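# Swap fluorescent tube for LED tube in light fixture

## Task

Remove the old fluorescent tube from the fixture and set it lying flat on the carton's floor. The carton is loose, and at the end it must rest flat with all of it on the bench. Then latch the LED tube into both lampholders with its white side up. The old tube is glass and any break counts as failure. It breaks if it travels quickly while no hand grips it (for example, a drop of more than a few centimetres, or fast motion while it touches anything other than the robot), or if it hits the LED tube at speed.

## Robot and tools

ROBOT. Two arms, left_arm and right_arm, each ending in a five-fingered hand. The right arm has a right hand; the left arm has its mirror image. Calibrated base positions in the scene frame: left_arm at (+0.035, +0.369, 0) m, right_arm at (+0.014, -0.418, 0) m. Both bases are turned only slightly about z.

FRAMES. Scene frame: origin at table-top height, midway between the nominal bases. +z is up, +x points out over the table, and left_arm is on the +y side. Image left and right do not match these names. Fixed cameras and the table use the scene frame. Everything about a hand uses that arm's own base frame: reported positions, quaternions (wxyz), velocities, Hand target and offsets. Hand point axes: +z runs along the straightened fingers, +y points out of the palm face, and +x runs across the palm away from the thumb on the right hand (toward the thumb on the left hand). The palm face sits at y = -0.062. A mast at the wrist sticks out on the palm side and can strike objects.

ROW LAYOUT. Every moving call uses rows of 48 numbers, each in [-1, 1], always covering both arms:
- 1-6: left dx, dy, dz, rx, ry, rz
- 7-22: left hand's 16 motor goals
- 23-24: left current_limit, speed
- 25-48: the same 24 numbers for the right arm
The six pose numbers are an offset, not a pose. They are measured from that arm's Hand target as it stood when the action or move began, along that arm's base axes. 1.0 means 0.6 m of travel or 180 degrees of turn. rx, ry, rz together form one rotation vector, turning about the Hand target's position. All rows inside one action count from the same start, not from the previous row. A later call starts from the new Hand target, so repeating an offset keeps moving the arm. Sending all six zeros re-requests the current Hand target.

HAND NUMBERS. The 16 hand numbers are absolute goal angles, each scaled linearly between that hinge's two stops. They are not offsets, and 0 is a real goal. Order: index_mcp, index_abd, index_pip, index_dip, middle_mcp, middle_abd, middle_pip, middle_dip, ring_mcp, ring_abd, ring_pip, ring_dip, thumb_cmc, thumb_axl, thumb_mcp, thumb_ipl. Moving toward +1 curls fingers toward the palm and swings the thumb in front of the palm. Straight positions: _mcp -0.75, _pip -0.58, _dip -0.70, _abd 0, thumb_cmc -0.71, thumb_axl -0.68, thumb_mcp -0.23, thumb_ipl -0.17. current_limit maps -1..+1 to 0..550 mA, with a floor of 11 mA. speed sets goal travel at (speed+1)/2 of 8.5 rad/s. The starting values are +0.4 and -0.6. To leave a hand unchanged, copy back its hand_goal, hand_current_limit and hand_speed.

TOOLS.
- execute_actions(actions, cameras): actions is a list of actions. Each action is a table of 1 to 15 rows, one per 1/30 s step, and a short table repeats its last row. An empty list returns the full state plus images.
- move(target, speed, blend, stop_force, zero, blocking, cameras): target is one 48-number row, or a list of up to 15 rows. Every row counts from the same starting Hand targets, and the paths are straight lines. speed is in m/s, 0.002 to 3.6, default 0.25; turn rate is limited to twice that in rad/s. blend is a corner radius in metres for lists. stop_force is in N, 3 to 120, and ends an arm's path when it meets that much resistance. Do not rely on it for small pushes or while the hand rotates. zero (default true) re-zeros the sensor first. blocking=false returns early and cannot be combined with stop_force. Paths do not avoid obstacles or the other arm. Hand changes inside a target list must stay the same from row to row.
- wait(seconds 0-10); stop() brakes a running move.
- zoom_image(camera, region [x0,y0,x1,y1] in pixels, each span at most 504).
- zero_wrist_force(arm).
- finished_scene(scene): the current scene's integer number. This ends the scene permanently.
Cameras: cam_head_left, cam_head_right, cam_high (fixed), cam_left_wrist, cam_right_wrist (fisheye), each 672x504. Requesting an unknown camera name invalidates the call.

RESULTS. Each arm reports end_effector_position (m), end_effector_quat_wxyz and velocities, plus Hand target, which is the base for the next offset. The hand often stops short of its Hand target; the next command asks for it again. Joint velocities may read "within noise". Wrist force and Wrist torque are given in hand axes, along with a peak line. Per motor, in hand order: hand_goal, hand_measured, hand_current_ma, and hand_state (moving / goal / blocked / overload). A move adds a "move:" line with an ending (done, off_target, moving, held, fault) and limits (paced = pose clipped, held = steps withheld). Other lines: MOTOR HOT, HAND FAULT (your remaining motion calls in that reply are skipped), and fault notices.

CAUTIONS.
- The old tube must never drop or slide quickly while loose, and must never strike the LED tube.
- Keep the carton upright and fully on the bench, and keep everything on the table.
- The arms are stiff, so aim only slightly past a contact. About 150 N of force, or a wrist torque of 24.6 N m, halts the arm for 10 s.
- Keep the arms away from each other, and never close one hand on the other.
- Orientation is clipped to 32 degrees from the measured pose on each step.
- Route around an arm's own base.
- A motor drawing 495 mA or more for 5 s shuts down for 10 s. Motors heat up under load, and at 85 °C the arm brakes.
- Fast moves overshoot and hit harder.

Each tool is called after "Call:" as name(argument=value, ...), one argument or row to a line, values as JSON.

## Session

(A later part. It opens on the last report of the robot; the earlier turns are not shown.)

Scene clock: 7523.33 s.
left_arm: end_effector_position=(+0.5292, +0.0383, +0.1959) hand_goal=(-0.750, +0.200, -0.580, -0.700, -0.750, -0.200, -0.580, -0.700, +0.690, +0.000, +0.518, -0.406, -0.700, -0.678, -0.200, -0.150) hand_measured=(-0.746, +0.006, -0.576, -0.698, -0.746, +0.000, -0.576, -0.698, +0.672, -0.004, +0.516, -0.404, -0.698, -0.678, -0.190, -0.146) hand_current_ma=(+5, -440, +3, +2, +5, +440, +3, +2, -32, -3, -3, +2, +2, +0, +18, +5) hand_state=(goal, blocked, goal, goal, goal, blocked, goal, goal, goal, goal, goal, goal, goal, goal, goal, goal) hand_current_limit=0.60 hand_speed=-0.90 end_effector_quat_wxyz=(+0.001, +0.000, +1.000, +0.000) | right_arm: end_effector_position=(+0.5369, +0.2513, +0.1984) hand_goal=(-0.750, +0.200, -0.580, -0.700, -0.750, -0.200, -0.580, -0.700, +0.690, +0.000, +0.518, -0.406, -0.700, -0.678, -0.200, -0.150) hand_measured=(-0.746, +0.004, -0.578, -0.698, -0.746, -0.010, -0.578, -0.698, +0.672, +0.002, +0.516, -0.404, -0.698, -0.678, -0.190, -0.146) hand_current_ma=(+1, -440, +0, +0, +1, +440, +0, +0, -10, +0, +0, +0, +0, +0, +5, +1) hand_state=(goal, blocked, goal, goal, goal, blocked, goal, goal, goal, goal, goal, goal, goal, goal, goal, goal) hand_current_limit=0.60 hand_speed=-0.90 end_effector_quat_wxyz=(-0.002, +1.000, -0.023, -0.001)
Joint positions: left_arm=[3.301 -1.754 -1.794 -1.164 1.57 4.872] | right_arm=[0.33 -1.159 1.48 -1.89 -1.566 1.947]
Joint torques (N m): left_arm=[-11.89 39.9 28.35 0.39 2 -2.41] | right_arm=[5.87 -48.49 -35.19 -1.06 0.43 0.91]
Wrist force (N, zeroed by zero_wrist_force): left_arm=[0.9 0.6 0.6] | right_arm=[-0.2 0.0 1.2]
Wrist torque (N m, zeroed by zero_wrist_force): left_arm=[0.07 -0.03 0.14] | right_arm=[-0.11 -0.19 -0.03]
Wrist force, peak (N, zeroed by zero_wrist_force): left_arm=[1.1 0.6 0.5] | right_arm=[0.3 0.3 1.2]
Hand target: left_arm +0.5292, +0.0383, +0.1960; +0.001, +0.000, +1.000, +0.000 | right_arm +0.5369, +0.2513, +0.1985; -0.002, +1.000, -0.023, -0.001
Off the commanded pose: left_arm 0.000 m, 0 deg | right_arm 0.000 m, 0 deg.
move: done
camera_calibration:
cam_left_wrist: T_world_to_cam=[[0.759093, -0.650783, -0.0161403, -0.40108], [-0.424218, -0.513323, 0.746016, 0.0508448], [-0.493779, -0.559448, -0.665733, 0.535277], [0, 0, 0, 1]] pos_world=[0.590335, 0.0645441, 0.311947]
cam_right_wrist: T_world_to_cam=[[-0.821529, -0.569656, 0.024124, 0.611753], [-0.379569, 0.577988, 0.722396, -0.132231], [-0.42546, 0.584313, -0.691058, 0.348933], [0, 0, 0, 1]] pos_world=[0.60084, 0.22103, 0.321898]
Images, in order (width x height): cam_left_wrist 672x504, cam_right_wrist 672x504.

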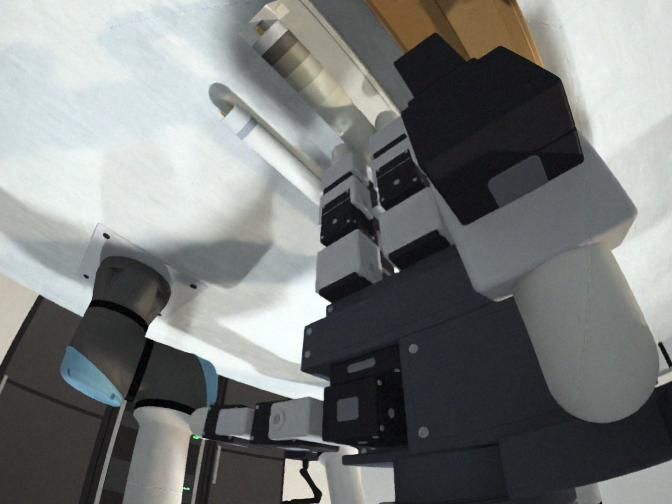

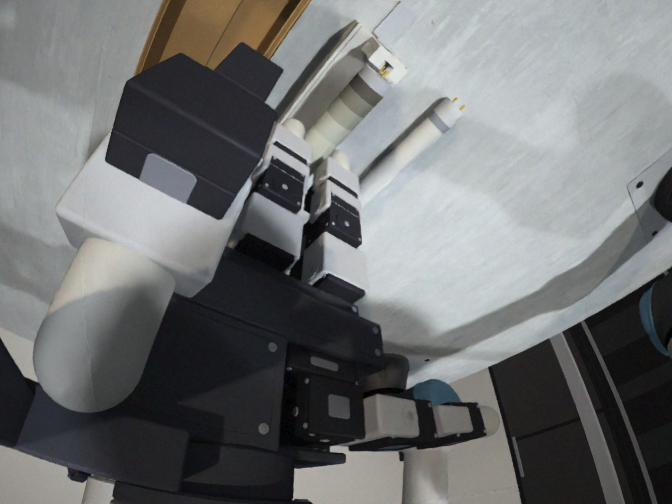

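Call:
move(
  target=[
    [0,0,0.0683,0,0,0,-0.75,0.20,-0.58,-0.70,-0.75,-0.20,-0.58,-0.70,0.69,0,0.518,-0.406,-0.7,-0.678,-0.2,-0.15,0.6,-0.9,0,0,0.0683,0,0,0,-0.75,0.20,-0.58,-0.70,-0.75,-0.20,-0.58,-0.70,0.69,0,0.518,-0.406,-0.7,-0.678,-0.2,-0.15,0.6,-0.9],
    [0.1885,-0.02,0.0683,0,0,0,-0.75,0.20,-0.58,-0.70,-0.75,-0.20,-0.58,-0.70,0.69,0,0.518,-0.406,-0.7,-0.678,-0.2,-0.15,0.6,-0.9,0.1832,-0.0278,0.0683,0,0,0,-0.75,0.20,-0.58,-0.70,-0.75,-0.20,-0.58,-0.70,0.69,0,0.518,-0.406,-0.7,-0.678,-0.2,-0.15,0.6,-0.9],
  ],
  speed=0.05,
  cameras=["all"],
)

Call:
zoom_image(
  camera="cam_high",
  region=[200, 230, 350, 380],
)

Call:
zoom_image(
  camera="cam_high",
  region=[350, 240, 520, 400],
)

Scene clock: 7566.10 s.
left_arm: end_effector_position=(+0.6422, +0.0263, +0.2369) hand_goal=(-0.750, +0.200, -0.580, -0.700, -0.750, -0.200, -0.580, -0.700, +0.690, +0.000, +0.518, -0.406, -0.700, -0.678, -0.200, -0.150) hand_measured=(-0.746, +0.008, -0.576, -0.698, -0.746, +0.000, -0.578, -0.698, +0.672, -0.004, +0.516, -0.404, -0.698, -0.678, -0.190, -0.146) hand_current_ma=(+5, -440, +3, +2, +4, +440, +2, +2, -32, -3, -3, +2, +2, +0, +18, +5) hand_state=(goal, blocked, goal, goal, goal, blocked, goal, goal, goal, goal, goal, goal, goal, goal, goal, goal) hand_current_limit=0.60 hand_speed=-0.90 end_effector_quat_wxyz=(+0.001, +0.000, +1.000, +0.000) | right_arm: end_effector_position=(+0.6467, +0.2346, +0.2395) hand_goal=(-0.750, +0.200, -0.580, -0.700, -0.750, -0.200, -0.580, -0.700, +0.690, +0.000, +0.518, -0.406, -0.700, -0.678, -0.200, -0.150) hand_measured=(-0.746, +0.004, -0.578, -0.698, -0.746, -0.010, -0.578, -0.698, +0.672, +0.002, +0.516, -0.404, -0.698, -0.678, -0.190, -0.146) hand_current_ma=(+1, -440, +0, +0, +1, +440, +0, +0, -10, +0, +0, +0, +0, +0, +5, +1) hand_state=(goal, blocked, goal, goal, goal, blocked, goal, goal, goal, goal, goal, goal, goal, goal, goal, goal) hand_current_limit=0.60 hand_speed=-0.90 end_effector_quat_wxyz=(-0.002, +1.000, -0.023, -0.001)
Joint positions: left_arm=[3.255 -1.985 -1.375 -1.351 1.57 4.826] | right_arm=[0.26 -0.962 1.067 -1.675 -1.566 1.877]
Joint torques (N m): left_arm=[-11.61 33.71 28.37 0.13 1.9 -2.46] | right_arm=[-7.79 -42.98 -35.92 -1.01 -2.33 -1.22]
Wrist force (N, zeroed by zero_wrist_force): left_arm=[0.2 0.7 0.1] | right_arm=[0.5 0.4 0.4]
Wrist torque (N m, zeroed by zero_wrist_force): left_arm=[0.10 -0.10 0.16] | right_arm=[0.04 -0.03 0.21]
Wrist force, peak (N, zeroed by zero_wrist_force): left_arm=[0.6 1.1 0.6] | right_arm=[0.2 0.2 1.5]
Hand target: left_arm +0.6423, +0.0263, +0.2369; +0.001, +0.000, +1.000, +0.000 | right_arm +0.6468, +0.2346, +0.2395; -0.002, +1.000, -0.023, -0.001
Off the commanded pose: left_arm 0.000 m, 0 deg | right_arm 0.000 m, 0 deg.
move: done
camera_calibration:
cam_left_wrist: T_world_to_cam=[[0.759093, -0.650783, -0.0161403, -0.494003], [-0.424218, -0.513323, 0.746016, 0.0619603], [-0.493779, -0.559448, -0.665733, 0.611723], [0, 0, 0, 1]] pos_world=[0.703335, 0.0525441, 0.353047]
cam_right_wrist: T_world_to_cam=[[-0.82153, -0.569655, 0.0241249, 0.691534], [-0.379568, 0.577989, 0.722396, -0.110555], [-0.42546, 0.584313, -0.691058, 0.433851], [0, 0, 0, 1]] pos_world=[0.71074, 0.20433, 0.362998]

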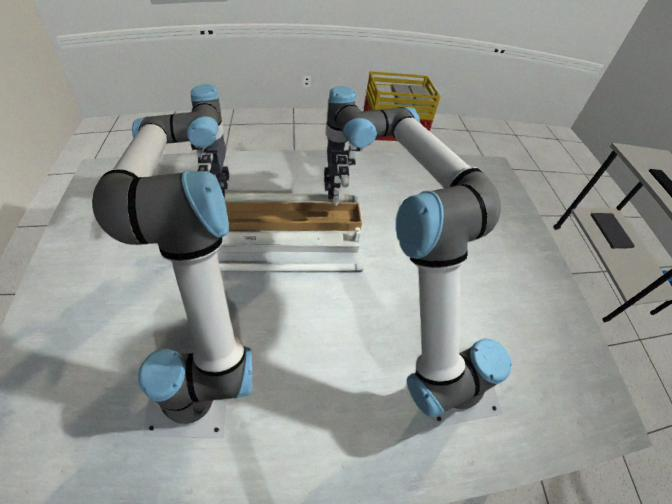

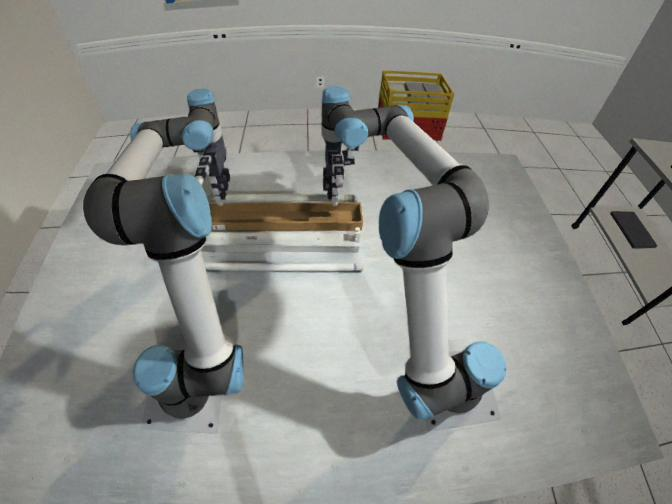

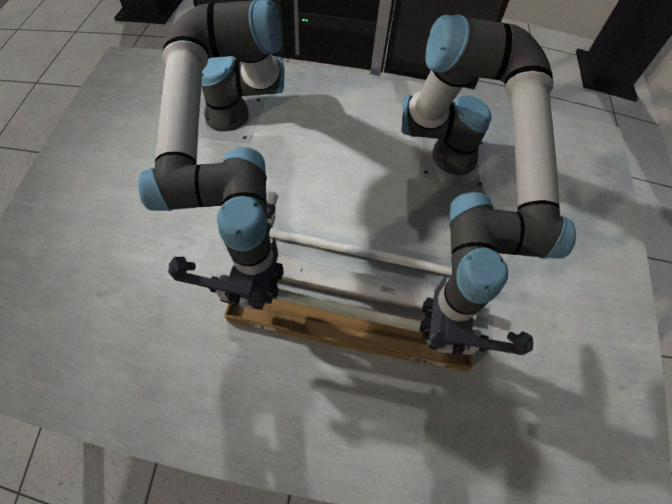

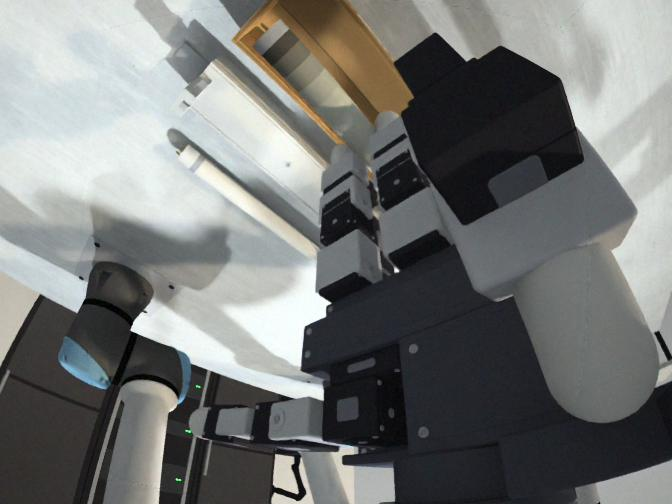

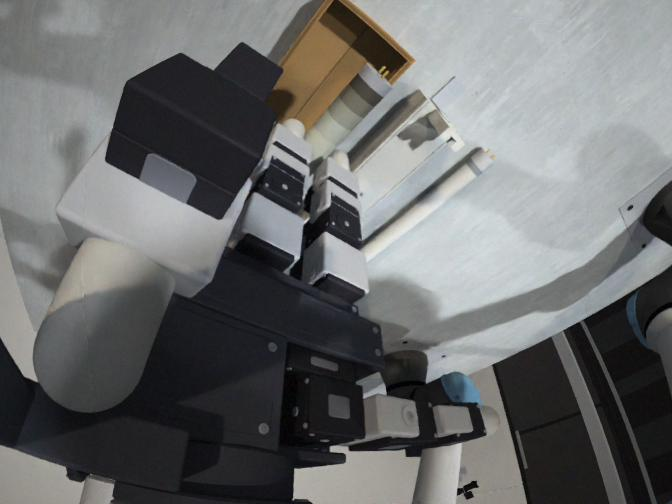

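Scaled by 3.360.

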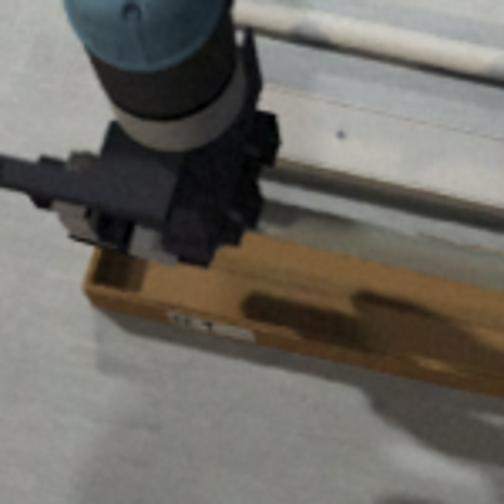

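Scaled by 2.965.

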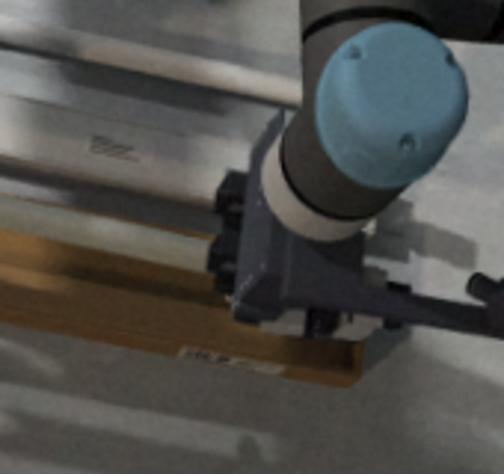

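Call:
zoom_image(
  camera="cam_high",
  region=[300, 270, 400, 370],
)

Call:
zoom_image(
  camera="cam_left_wrist",
  region=[200, 0, 420, 200],
)

Call:
zoom_image(
  camera="cam_right_wrist",
  region=[240, 0, 460, 200],
)

Scaled by 5.040.

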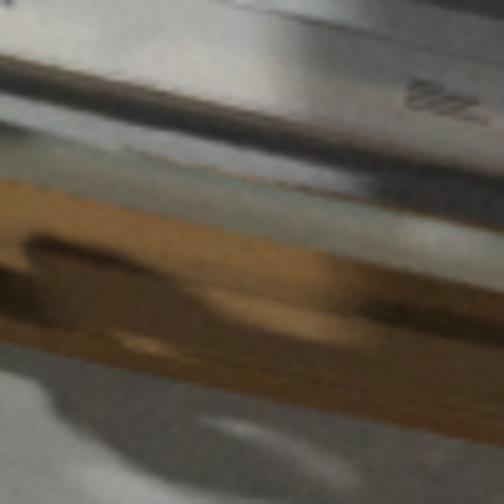

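Scaled by 2.291 from the camera's 672x504 image, which has a finer 960x720 frame.

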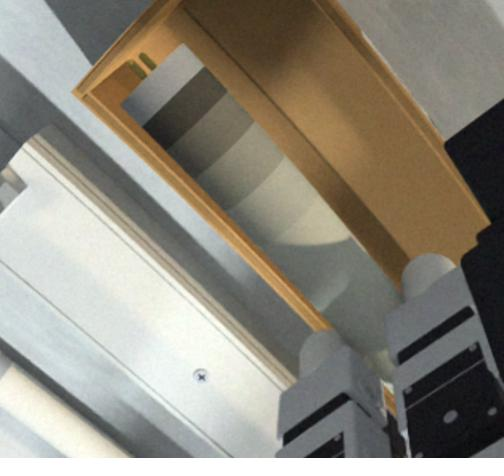

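Scaled by 2.291 from the camera's 672x504 image, which has a finer 960x720 frame.

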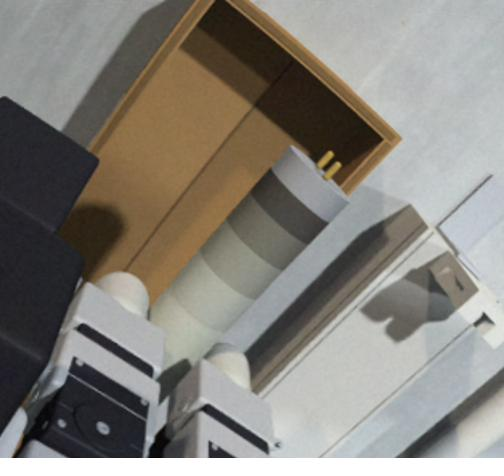

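Call:
zoom_image(
  camera="cam_head_left",
  region=[290, 170, 390, 260],
)

Call:
zoom_image(
  camera="cam_head_right",
  region=[290, 170, 390, 260],
)

Call:
zoom_image(
  camera="cam_head_right",
  region=[190, 170, 290, 260],
)

Scaled by 5.040.

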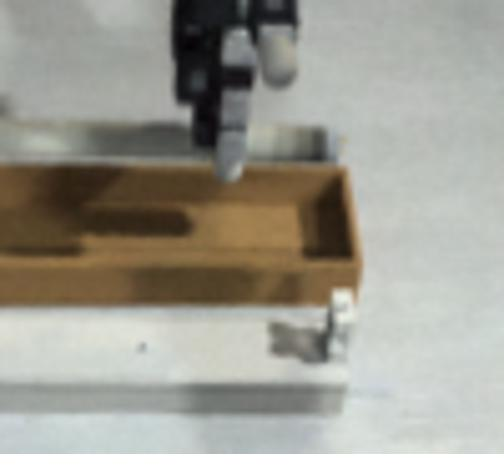

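Scaled by 5.040.

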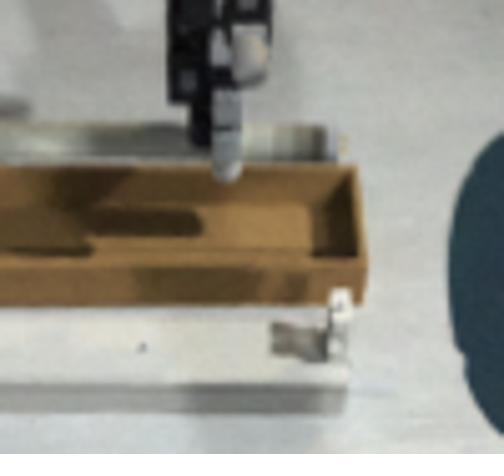

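Scaled by 5.040.

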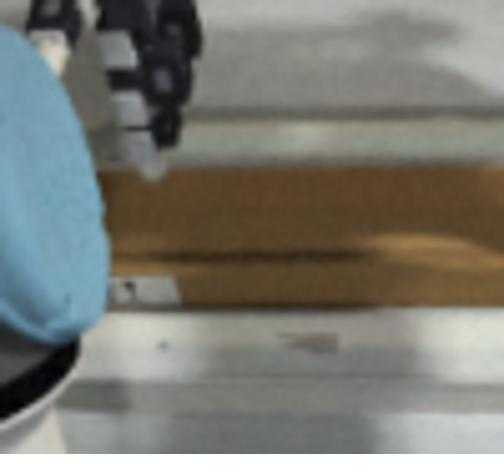

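Call:
move(
  target=[
    [0.01,0,-0.1,0,0,0,-0.75,0.20,-0.58,-0.70,-0.75,-0.20,-0.58,-0.70,0.69,0,0.518,-0.406,-0.7,-0.678,-0.2,-0.15,0.6,-0.9,0.01,0,-0.1,0,0,0,-0.75,0.20,-0.58,-0.70,-0.75,-0.20,-0.58,-0.70,0.69,0,0.518,-0.406,-0.7,-0.678,-0.2,-0.15,0.6,-0.9],
  ],
  speed=0.04,
  cameras=["all"],
)

Call:
zoom_image(
  camera="cam_head_left",
  region=[290, 170, 390, 260],
)

Call:
zoom_image(
  camera="cam_high",
  region=[300, 270, 400, 370],
)

Call:
zoom_image(
  camera="cam_left_wrist",
  region=[200, 0, 420, 200],
)

Call:
zoom_image(
  camera="cam_right_wrist",
  region=[240, 0, 460, 200],
)

Scene clock: 7718.00 s.
left_arm: end_effector_position=(+0.6483, +0.0263, +0.1771) hand_goal=(-0.750, +0.200, -0.580, -0.700, -0.750, -0.200, -0.580, -0.700, +0.690, +0.000, +0.518, -0.406, -0.700, -0.678, -0.200, -0.150) hand_measured=(-0.746, +0.008, -0.576, -0.698, -0.746, +0.000, -0.578, -0.698, +0.672, -0.004, +0.516, -0.404, -0.698, -0.678, -0.190, -0.146) hand_current_ma=(+5, -440, +3, +2, +4, +440, +2, +2, -32, -3, -3, +2, +2, +0, +18, +5) hand_state=(goal, blocked, goal, goal, goal, blocked, goal, goal, goal, goal, goal, goal, goal, goal, goal, goal) hand_current_limit=0.60 hand_speed=-0.90 end_effector_quat_wxyz=(+0.001, +0.000, +1.000, +0.000) | right_arm: end_effector_position=(+0.6528, +0.2346, +0.1797) hand_goal=(-0.750, +0.200, -0.580, -0.700, -0.750, -0.200, -0.580, -0.700, +0.690, +0.000, +0.518, -0.406, -0.700, -0.678, -0.200, -0.150) hand_measured=(-0.746, +0.004, -0.578, -0.698, -0.746, -0.010, -0.578, -0.698, +0.672, +0.002, +0.516, -0.404, -0.698, -0.678, -0.190, -0.146) hand_current_ma=(+1, -440, +0, +0, +1, +440, +0, +0, -10, +0, +0, +0, +0, +0, +5, +1) hand_state=(goal, blocked, goal, goal, goal, blocked, goal, goal, goal, goal, goal, goal, goal, goal, goal, goal) hand_current_limit=0.60 hand_speed=-0.90 end_effector_quat_wxyz=(-0.002, +1.000, -0.023, -0.001)
Joint positions: left_arm=[3.254 -2.04 -1.453 -1.218 1.57 4.825] | right_arm=[0.258 -0.92 1.155 -1.804 -1.566 1.875]
Joint torques (N m): left_arm=[-12.07 34.25 15.81 4.81 -0.29 -2.45] | right_arm=[-8.07 -43.44 -14.87 -3.56 -1.26 -1.25]
Wrist force (N, zeroed by zero_wrist_force): left_arm=[0.1 1.1 0.1] | right_arm=[0.5 0.9 0.3]
Wrist torque (N m, zeroed by zero_wrist_force): left_arm=[0.09 -0.09 0.15] | right_arm=[0.07 -0.04 0.21]
Wrist force, peak (N, zeroed by zero_wrist_force): left_arm=[0.1 1.2 0.4] | right_arm=[0.7 1.1 0.8]
Hand target: left_arm +0.6483, +0.0263, +0.1769; +0.001, +0.000, +1.000, +0.000 | right_arm +0.6528, +0.2346, +0.1795; -0.002, +1.000, -0.023, -0.001
Off the commanded pose: left_arm 0.000 m, 0 deg | right_arm 0.000 m, 0 deg.
move: done
camera_calibration:
cam_left_wrist: T_world_to_cam=[[0.759093, -0.650783, -0.0161403, -0.499523], [-0.424218, -0.513323, 0.746016, 0.109117], [-0.493779, -0.559448, -0.665733, 0.574875], [0, 0, 0, 1]] pos_world=[0.709335, 0.0525441, 0.293247]
cam_right_wrist: T_world_to_cam=[[-0.82156, -0.569609, 0.0241829, 0.697903], [-0.379503, 0.578035, 0.722394, -0.0650614], [-0.425461, 0.584313, -0.691059, 0.39501], [0, 0, 0, 1]] pos_world=[0.71674, 0.20433, 0.303098]

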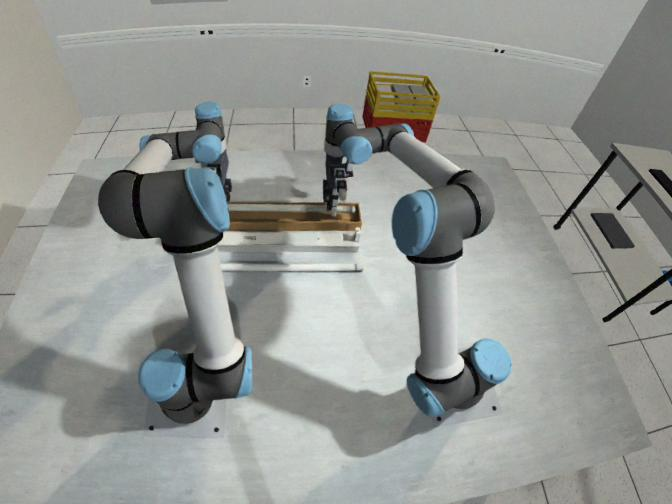

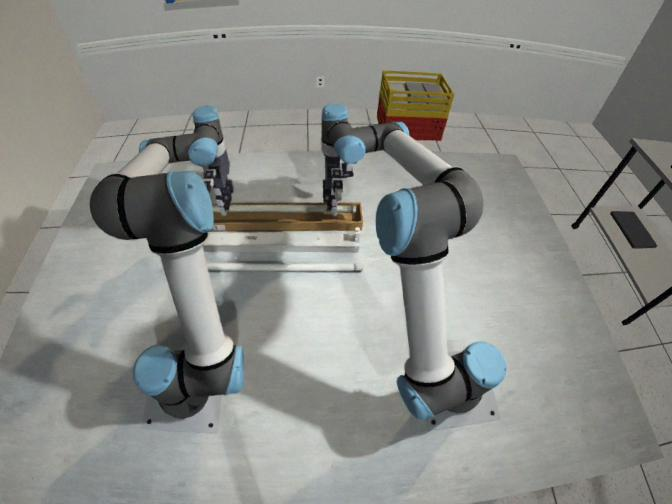

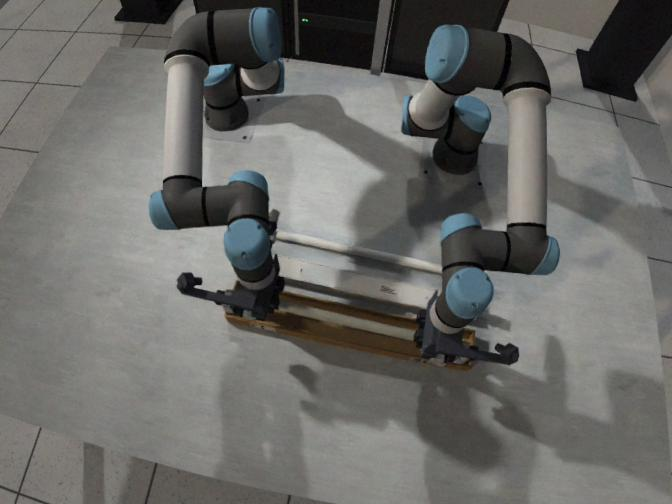

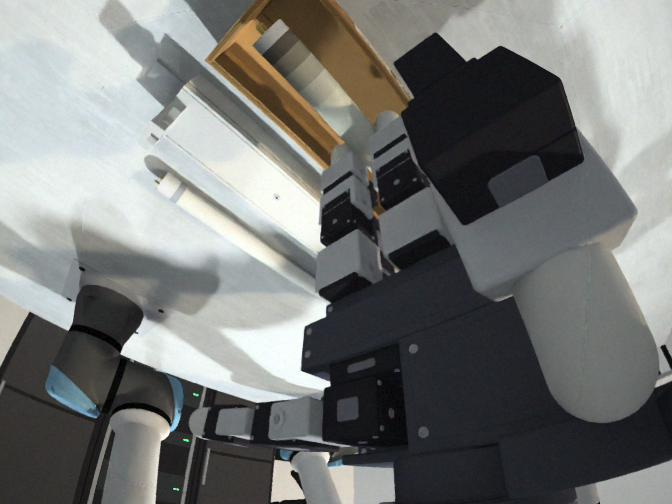

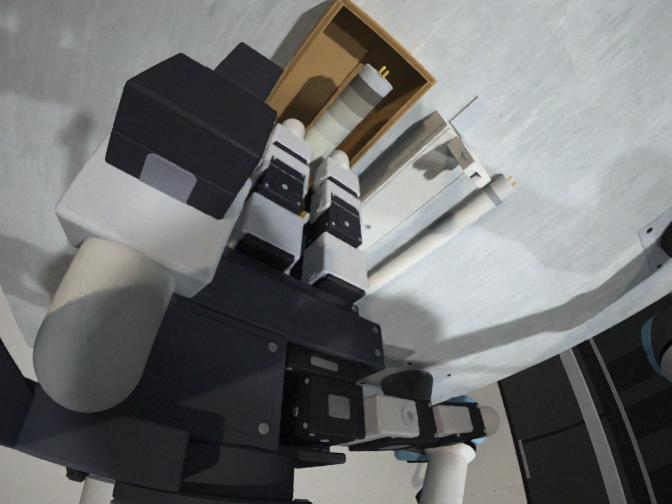

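Scaled by 5.040.

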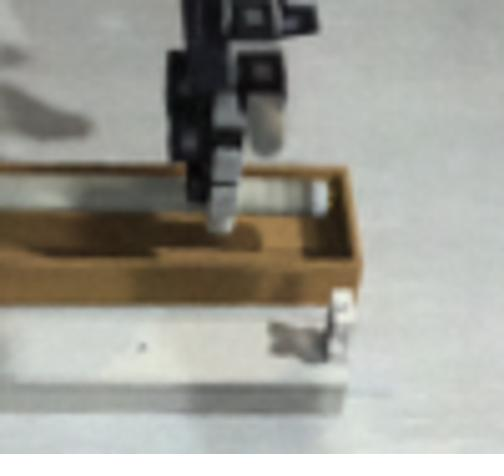

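Scaled by 5.040.

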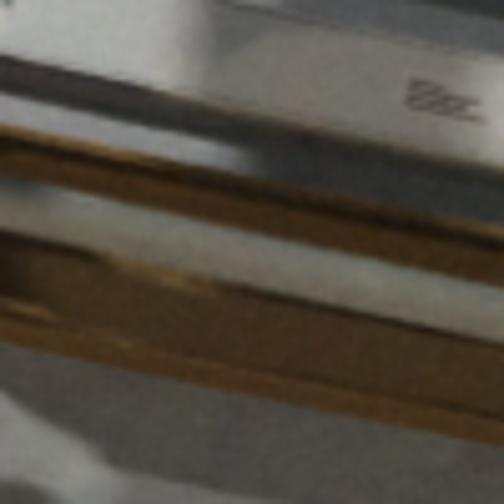

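Scaled by 2.291 from the camera's 672x504 image, which has a finer 960x720 frame.

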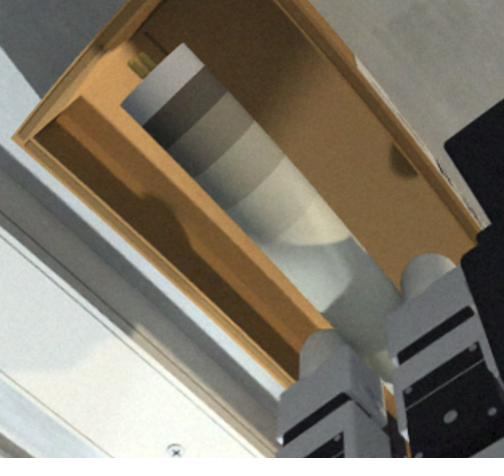

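Scaled by 2.291 from the camera's 672x504 image, which has a finer 960x720 frame.

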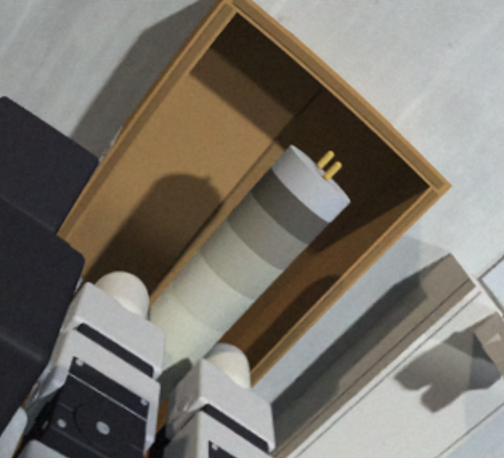

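Call:
zoom_image(
  camera="cam_head_left",
  region=[220, 185, 300, 245],
)

Call:
zoom_image(
  camera="cam_head_left",
  region=[300, 185, 380, 245],
)

Call:
zoom_image(
  camera="cam_head_right",
  region=[200, 185, 280, 245],
)

Scaled by 6.300.

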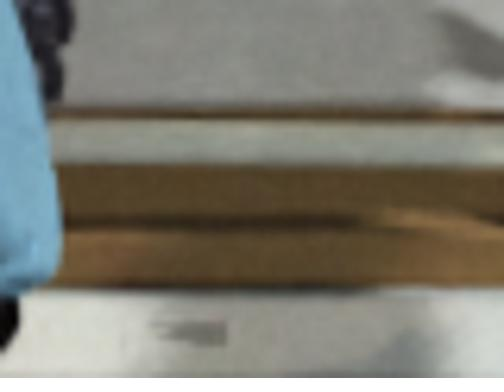

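Scaled by 6.300.

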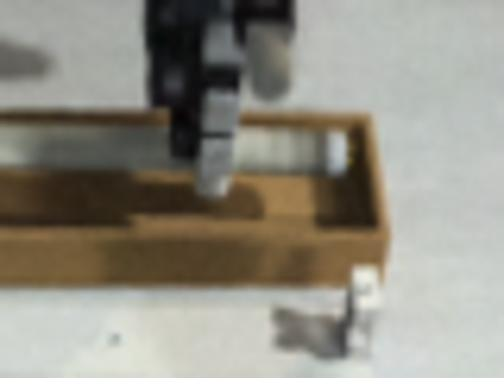

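Scaled by 6.300.

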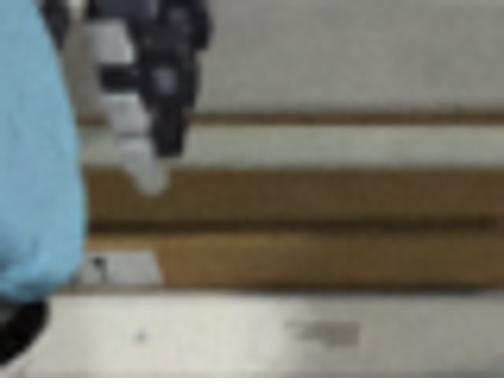

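Call:
move(
  target=[
    [-0.0042,0,0,0,0,0,-0.75,0.20,-0.58,-0.70,-0.75,-0.20,-0.58,-0.70,0.69,0,0.518,-0.406,-0.7,-0.678,-0.2,-0.15,0.6,-0.9,0.004,0,0,0,0,0,-0.75,0.20,-0.58,-0.70,-0.75,-0.20,-0.58,-0.70,0.69,0,0.518,-0.406,-0.7,-0.678,-0.2,-0.15,0.6,-0.9],
  ],
  speed=0.02,
)

Call:
move(
  target=[
    [0,0,-0.05,0,0,0,-0.75,0.20,-0.58,-0.70,-0.75,-0.20,-0.58,-0.70,0.69,0,0.518,-0.406,-0.7,-0.678,-0.2,-0.15,0.6,-0.9,0,0,-0.05,0,0,0,-0.75,0.20,-0.58,-0.70,-0.75,-0.20,-0.58,-0.70,0.69,0,0.518,-0.406,-0.7,-0.678,-0.2,-0.15,0.6,-0.9],
  ],
  speed=0.02,
  stop_force=5,
  cameras=["cam_head_left","cam_high","cam_left_wrist","cam_right_wrist"],
)

Call:
zoom_image(
  camera="cam_head_left",
  region=[300, 185, 380, 245],
)

Call:
zoom_image(
  camera="cam_left_wrist",
  region=[200, 0, 420, 200],
)

Call:
zoom_image(
  camera="cam_right_wrist",
  region=[240, 0, 460, 200],
)

Scene clock: 7813.13 s.
left_arm: end_effector_position=(+0.6459, +0.0263, +0.1769) hand_goal=(-0.750, +0.200, -0.580, -0.700, -0.750, -0.200, -0.580, -0.700, +0.690, +0.000, +0.518, -0.406, -0.700, -0.678, -0.200, -0.150) hand_measured=(-0.746, +0.008, -0.576, -0.698, -0.744, +0.000, -0.578, -0.698, +0.672, -0.004, +0.516, -0.404, -0.698, -0.678, -0.190, -0.146) hand_current_ma=(+5, -440, +3, +2, +6, +440, +2, +2, -32, -3, -3, +2, +2, +0, +18, +5) hand_state=(goal, blocked, goal, goal, goal, blocked, goal, goal, goal, goal, goal, goal, goal, goal, goal, goal) hand_current_limit=0.60 hand_speed=-0.90 end_effector_quat_wxyz=(+0.001, +0.000, +1.000, +0.000) | right_arm: end_effector_position=(+0.6551, +0.2346, +0.1795) hand_goal=(-0.750, +0.200, -0.580, -0.700, -0.750, -0.200, -0.580, -0.700, +0.690, +0.000, +0.518, -0.406, -0.700, -0.678, -0.200, -0.150) hand_measured=(-0.744, +0.004, -0.578, -0.698, -0.746, -0.010, -0.578, -0.698, +0.672, +0.002, +0.516, -0.404, -0.698, -0.678, -0.190, -0.146) hand_current_ma=(+1, -440, +0, +0, +1, +440, +0, +0, -10, +0, +0, +0, +0, +0, +5, +1) hand_state=(goal, blocked, goal, goal, goal, blocked, goal, goal, goal, goal, goal, goal, goal, goal, goal, goal) hand_current_limit=0.60 hand_speed=-0.90 end_effector_quat_wxyz=(-0.002, +1.000, -0.023, -0.001)
Joint positions: left_arm=[3.254 -2.034 -1.462 -1.215 1.57 4.825] | right_arm=[0.257 -0.915 1.146 -1.8 -1.566 1.874]
Joint torques (N m): left_arm=[9.69 49.8 14.66 4.82 0.12 2.44] | right_arm=[-7.73 -42.79 -35.33 -1.09 -1.44 -1.26]
Wrist force (N, zeroed by zero_wrist_force): left_arm=[0.2 1.1 0.1] | right_arm=[0.7 1.0 0.4]
Wrist torque (N m, zeroed by zero_wrist_force): left_arm=[0.09 -0.09 0.14] | right_arm=[0.06 -0.05 0.22]
Wrist force, peak (N, zeroed by zero_wrist_force): left_arm=[-0.1 1.4 0.2] | right_arm=[0.8 1.1 0.9]
Hand target: left_arm +0.6458, +0.0263, +0.1769; +0.001, +0.000, +1.000, +0.000 | right_arm +0.6552, +0.2346, +0.1795; -0.002, +1.000, -0.023, -0.001
Off the commanded pose: left_arm 0.000 m, 0 deg | right_arm 0.000 m, 0 deg.
move: done

Scene clock: 7815.67 s.
left_arm: end_effector_position=(+0.6458, +0.0263, +0.1469) hand_goal=(-0.750, +0.200, -0.580, -0.700, -0.750, -0.200, -0.580, -0.700, +0.690, +0.000, +0.518, -0.406, -0.700, -0.678, -0.200, -0.150) hand_measured=(-0.746, +0.008, -0.576, -0.698, -0.744, +0.000, -0.578, -0.698, +0.672, -0.004, +0.516, -0.404, -0.698, -0.678, -0.190, -0.146) hand_current_ma=(+5, -440, +3, +2, +6, +440, +2, +2, -32, -3, -3, +2, +2, +0, +18, +5) hand_state=(goal, blocked, goal, goal, goal, blocked, goal, goal, goal, goal, goal, goal, goal, goal, goal, goal) hand_current_limit=0.60 hand_speed=-0.90 end_effector_quat_wxyz=(+0.001, +0.000, +1.000, +0.000) | right_arm: end_effector_position=(+0.6552, +0.2346, +0.1495) hand_goal=(-0.750, +0.200, -0.580, -0.700, -0.750, -0.200, -0.580, -0.700, +0.690, +0.000, +0.518, -0.406, -0.700, -0.678, -0.200, -0.150) hand_measured=(-0.744, +0.004, -0.578, -0.698, -0.746, -0.010, -0.578, -0.698, +0.672, +0.002, +0.516, -0.404, -0.698, -0.678, -0.190, -0.146) hand_current_ma=(+1, -440, +0, +0, +1, +440, +0, +0, -10, +0, +0, +0, +0, +0, +5, +1) hand_state=(goal, blocked, goal, goal, goal, blocked, goal, goal, goal, goal, goal, goal, goal, goal, goal, goal) hand_current_limit=0.60 hand_speed=-0.90 end_effector_quat_wxyz=(-0.002, +1.000, -0.023, -0.001)
Joint positions: left_arm=[3.254 -2.061 -1.504 -1.147 1.57 4.825] | right_arm=[0.257 -0.895 1.191 -1.865 -1.566 1.874]
Joint torques (N m): left_arm=[9.75 32.92 14.91 4.98 -0.36 2.53] | right_arm=[-7.2 -44.5 -14.73 -3.69 -1.79 -1.36]
Wrist force (N, zeroed by zero_wrist_force): left_arm=[0.0 1.0 0.2] | right_arm=[0.8 0.8 0.9]
Wrist torque (N m, zeroed by zero_wrist_force): left_arm=[0.10 -0.07 0.13] | right_arm=[0.01 -0.10 0.24]
Wrist force, peak (N, zeroed by zero_wrist_force): left_arm=[0.1 1.2 0.3] | right_arm=[0.8 0.9 1.0]
Hand target: left_arm +0.6458, +0.0263, +0.1469; +0.001, +0.000, +1.000, +0.000 | right_arm +0.6552, +0.2346, +0.1495; -0.002, +1.000, -0.023, -0.001
Off the commanded pose: left_arm 0.000 m, 0 deg | right_arm 0.000 m, 0 deg.
move: done
camera_calibration:
cam_left_wrist: T_world_to_cam=[[0.759093, -0.650783, -0.0161403, -0.498112], [-0.424218, -0.513323, 0.746016, 0.130586], [-0.493779, -0.559448, -0.665733, 0.553535], [0, 0, 0, 1]] pos_world=[0.706835, 0.0525441, 0.263047]
cam_right_wrist: T_world_to_cam=[[-0.821529, -0.569656, 0.024124, 0.700607], [-0.379569, 0.577988, 0.722396, -0.0423501], [-0.42546, 0.584313, -0.691058, 0.37523], [0, 0, 0, 1]] pos_world=[0.71914, 0.20433, 0.272998]
Images, in order (width x height): cam_head_left 672x504, cam_high 672x504, cam_left_wrist 672x504, cam_right_wrist 672x504.

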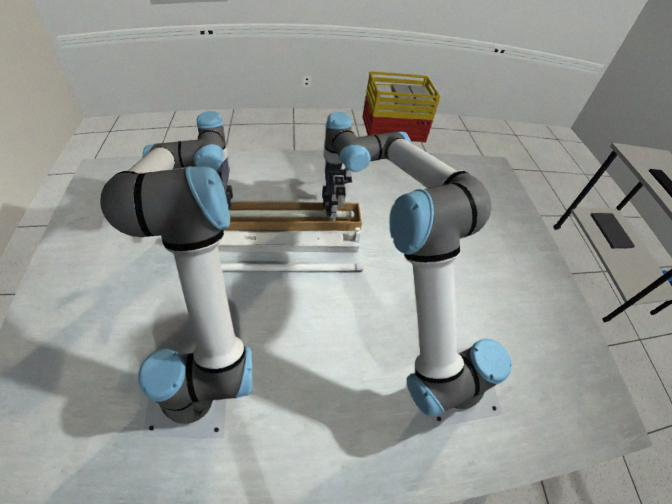

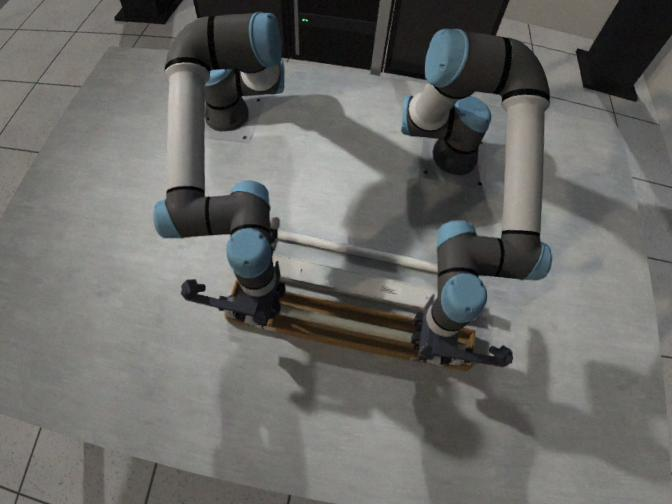

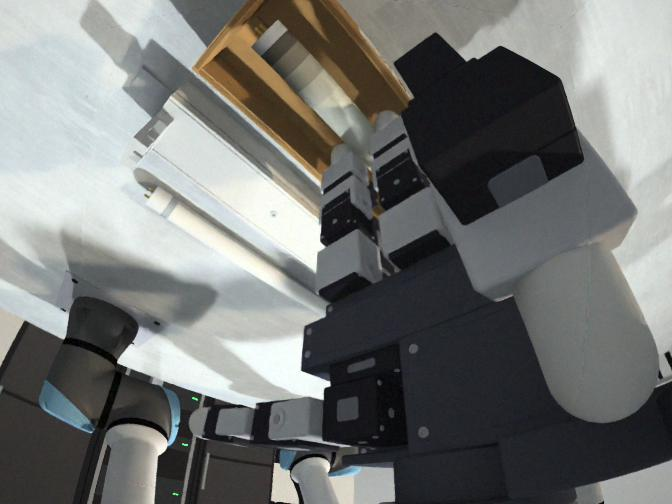

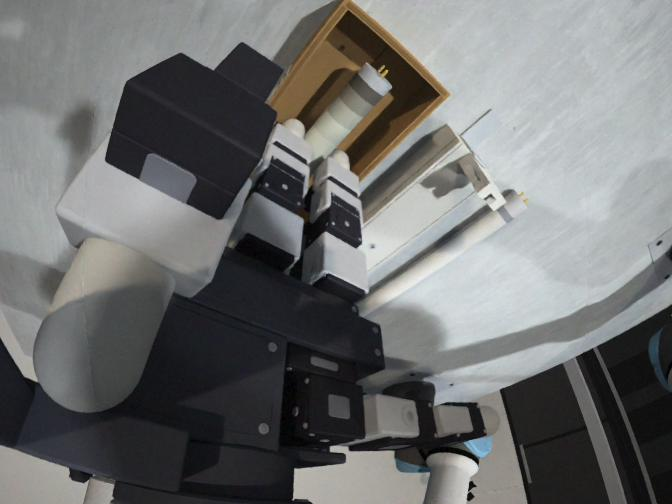

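Scaled by 6.300.

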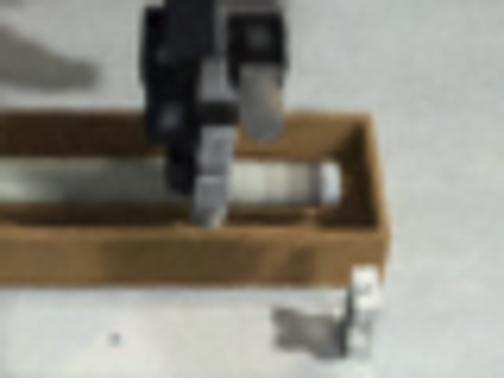

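Scaled by 2.291 from the camera's 672x504 image, which has a finer 960x720 frame.

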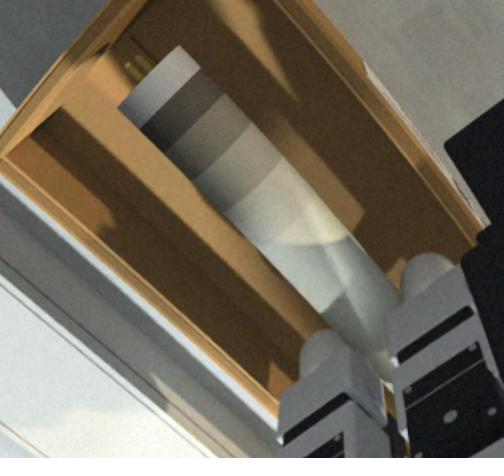

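Scaled by 2.291 from the camera's 672x504 image, which has a finer 960x720 frame.

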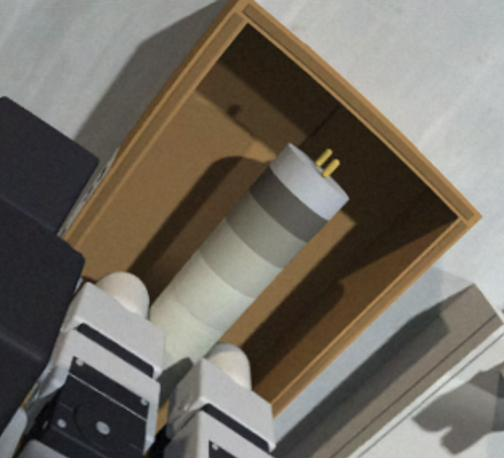

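Call:
move(
  target=[
    [0.002,0,-0.0283,0,0,0,-0.75,0.20,-0.58,-0.70,-0.75,-0.20,-0.58,-0.70,0.69,0,0.518,-0.406,-0.7,-0.678,-0.2,-0.15,0.6,-0.9,0.006,0,-0.0283,0,0,0,-0.75,0.20,-0.58,-0.70,-0.75,-0.20,-0.58,-0.70,0.69,0,0.518,-0.406,-0.7,-0.678,-0.2,-0.15,0.6,-0.9],
  ],
  speed=0.015,
  stop_force=5,
)

Call:
move(
  target=[
    [0,0,-0.0167,0,0,0,-0.75,0.20,-0.58,-0.70,-0.75,-0.20,-0.58,-0.70,0.69,0,0.518,-0.406,-0.7,-0.678,-0.2,-0.15,0.6,-0.9,0,0,-0.0167,0,0,0,-0.75,0.20,-0.58,-0.70,-0.75,-0.20,-0.58,-0.70,0.69,0,0.518,-0.406,-0.7,-0.678,-0.2,-0.15,0.6,-0.9],
  ],
  speed=0.003,
  stop_force=3,
  cameras=["cam_head_left","cam_high","cam_left_wrist","cam_right_wrist"],
)

Scene clock: 7848.00 s.
left_arm: end_effector_position=(+0.6470, +0.0263, +0.1300) hand_goal=(-0.750, +0.200, -0.580, -0.700, -0.750, -0.200, -0.580, -0.700, +0.690, +0.000, +0.518, -0.406, -0.700, -0.678, -0.200, -0.150) hand_measured=(-0.746, +0.008, -0.576, -0.698, -0.744, +0.000, -0.578, -0.698, +0.672, -0.004, +0.516, -0.404, -0.698, -0.678, -0.190, -0.146) hand_current_ma=(+5, -440, +3, +2, +7, +440, +2, +2, -32, -3, -3, +2, +2, +0, +18, +5) hand_state=(goal, blocked, goal, goal, goal, blocked, goal, goal, goal, goal, goal, goal, goal, goal, goal, goal) hand_current_limit=0.60 hand_speed=-0.90 end_effector_quat_wxyz=(+0.001, +0.000, +1.000, +0.000) | right_arm: end_effector_position=(+0.6588, +0.2346, +0.1325) hand_goal=(-0.750, +0.200, -0.580, -0.700, -0.750, -0.200, -0.580, -0.700, +0.690, +0.000, +0.518, -0.406, -0.700, -0.678, -0.200, -0.150) hand_measured=(-0.744, +0.004, -0.578, -0.698, -0.746, -0.010, -0.578, -0.698, +0.672, +0.002, +0.516, -0.404, -0.698, -0.678, -0.190, -0.146) hand_current_ma=(+1, -440, +0, +0, +1, +440, +0, +0, -10, +0, +0, +0, +0, +0, +5, +1) hand_state=(goal, blocked, goal, goal, goal, blocked, goal, goal, goal, goal, goal, goal, goal, goal, goal, goal) hand_current_limit=0.60 hand_speed=-0.90 end_effector_quat_wxyz=(-0.002, +1.000, -0.023, -0.001)
Joint positions: left_arm=[3.254 -2.081 -1.52 -1.11 1.57 4.825] | right_arm=[0.256 -0.874 1.2 -1.896 -1.566 1.873]
Joint torques (N m): left_arm=[-12.01 33.98 14.72 5.03 -0.35 -2.05] | right_arm=[-7.18 -44.46 -15.25 -3.77 -2.4 -1.2]
Wrist force (N, zeroed by zero_wrist_force): left_arm=[0.1 0.8 0.3] | right_arm=[0.5 0.4 0.9]
Wrist torque (N m, zeroed by zero_wrist_force): left_arm=[0.07 -0.08 0.14] | right_arm=[-0.07 -0.06 0.20]
Wrist force, peak (N, zeroed by zero_wrist_force): left_arm=[0.2 1.1 0.4] | right_arm=[0.9 1.0 0.9]
Hand target: left_arm +0.6470, +0.0263, +0.1300; +0.001, +0.000, +1.000, +0.000 | right_arm +0.6588, +0.2346, +0.1325; -0.002, +1.000, -0.023, -0.001
Off the commanded pose: left_arm 0.000 m, 0 deg | right_arm 0.000 m, 0 deg.
move: done

Scene clock: 7849.03 s.
left_arm: end_effector_position=(+0.6470, +0.0263, +0.1288) hand_goal=(-0.750, +0.200, -0.580, -0.700, -0.750, -0.200, -0.580, -0.700, +0.690, +0.000, +0.518, -0.406, -0.700, -0.678, -0.200, -0.150) hand_measured=(-0.746, +0.008, -0.576, -0.698, -0.744, +0.000, -0.578, -0.698, +0.672, -0.004, +0.516, -0.404, -0.698, -0.678, -0.190, -0.146) hand_current_ma=(+5, -440, +3, +2, +7, +440, +2, +2, -32, -3, -3, +2, +2, +0, +18, +5) hand_state=(goal, blocked, goal, goal, goal, blocked, goal, goal, goal, goal, goal, goal, goal, goal, goal, goal) hand_current_limit=0.60 hand_speed=-0.90 end_effector_quat_wxyz=(+0.000, +0.000, +1.000, +0.000) | right_arm: end_effector_position=(+0.6588, +0.2346, +0.1316) hand_goal=(-0.750, +0.200, -0.580, -0.700, -0.750, -0.200, -0.580, -0.700, +0.690, +0.000, +0.518, -0.406, -0.700, -0.678, -0.200, -0.150) hand_measured=(-0.744, +0.004, -0.578, -0.698, -0.746, -0.010, -0.578, -0.698, +0.672, +0.002, +0.516, -0.404, -0.698, -0.678, -0.190, -0.146) hand_current_ma=(+1, -440, +0, +0, +1, +440, +0, +0, -10, +0, +0, +0, +0, +0, +5, +1) hand_state=(goal, blocked, goal, goal, goal, blocked, goal, goal, goal, goal, goal, goal, goal, goal, goal, goal) hand_current_limit=0.60 hand_speed=-0.90 end_effector_quat_wxyz=(-0.002, +1.000, -0.023, -0.001)
Joint positions: left_arm=[3.254 -2.082 -1.522 -1.108 1.57 4.825] | right_arm=[0.256 -0.873 1.201 -1.898 -1.566 1.873]
Joint torques (N m): left_arm=[-11.95 42.6 24.85 -0.09 -0.27 -2.02] | right_arm=[-7.23 -52.7 -28.9 -0.86 -2.31 -1.32]
Wrist force (N, zeroed by zero_wrist_force): left_arm=[0.5 0.7 -5.1] | right_arm=[0.4 0.4 -4.3]
Wrist torque (N m, zeroed by zero_wrist_force): left_arm=[0.48 -0.02 0.18] | right_arm=[0.36 -0.14 0.21]
Wrist force, peak (N, zeroed by zero_wrist_force): left_arm=[0.5 0.7 -5.1] | right_arm=[0.4 0.4 -4.3]
Hand target: left_arm +0.6470, +0.0263, +0.1289; +0.001, +0.000, +1.000, +0.000 (not the last commanded pose) | right_arm +0.6588, +0.2346, +0.1316; -0.002, +1.000, -0.023, -0.001 (not the last commanded pose)
Off the commanded pose: left_arm 0.009 m, 0 deg | right_arm 0.009 m, 0 deg.
move: contact (left_arm, right_arm)
camera_calibration:
cam_left_wrist: T_world_to_cam=[[0.759091, -0.650784, -0.0161412, -0.499314], [-0.424182, -0.513281, 0.746065, 0.144558], [-0.493812, -0.559485, -0.665678, 0.542089], [0, 0, 0, 1]] pos_world=[0.708034, 0.0525439, 0.244947]
cam_right_wrist: T_world_to_cam=[[-0.821546, -0.569625, 0.024284, 0.703963], [-0.379408, 0.578004, 0.722469, -0.0281181], [-0.425572, 0.584328, -0.690977, 0.36438], [0, 0, 0, 1]] pos_world=[0.72274, 0.20433, 0.254997]
Images, in order (width x height): cam_head_left 672x504, cam_high 672x504, cam_left_wrist 672x504, cam_right_wrist 672x504.

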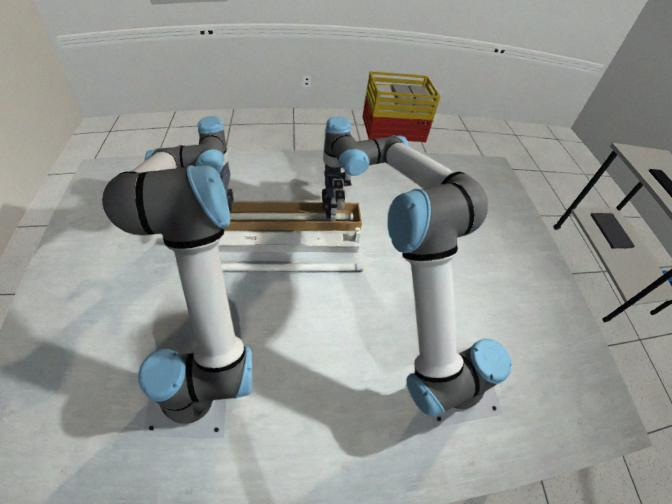

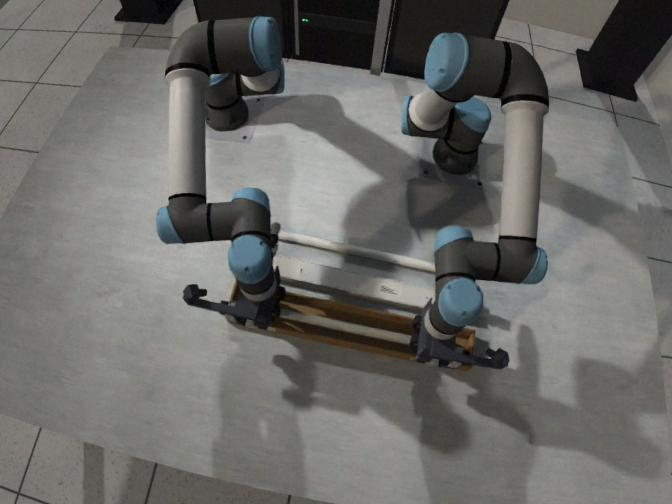

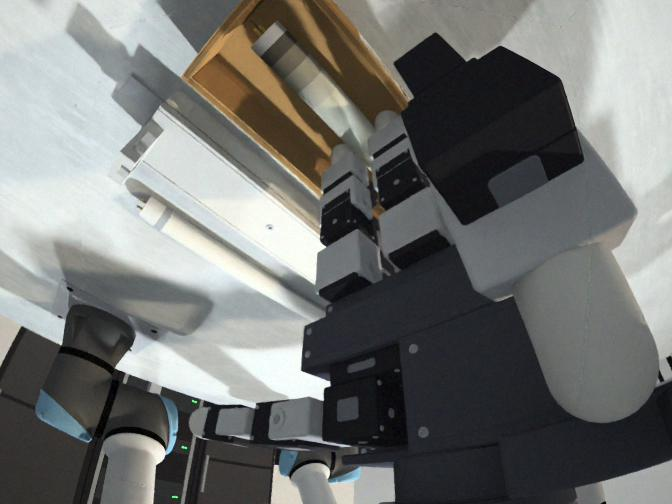

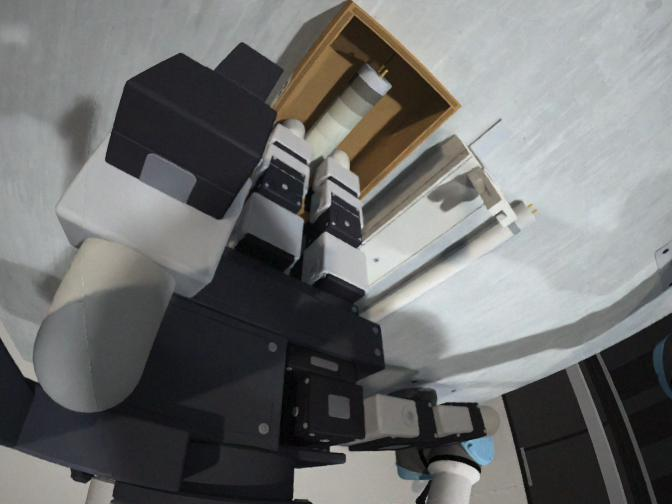

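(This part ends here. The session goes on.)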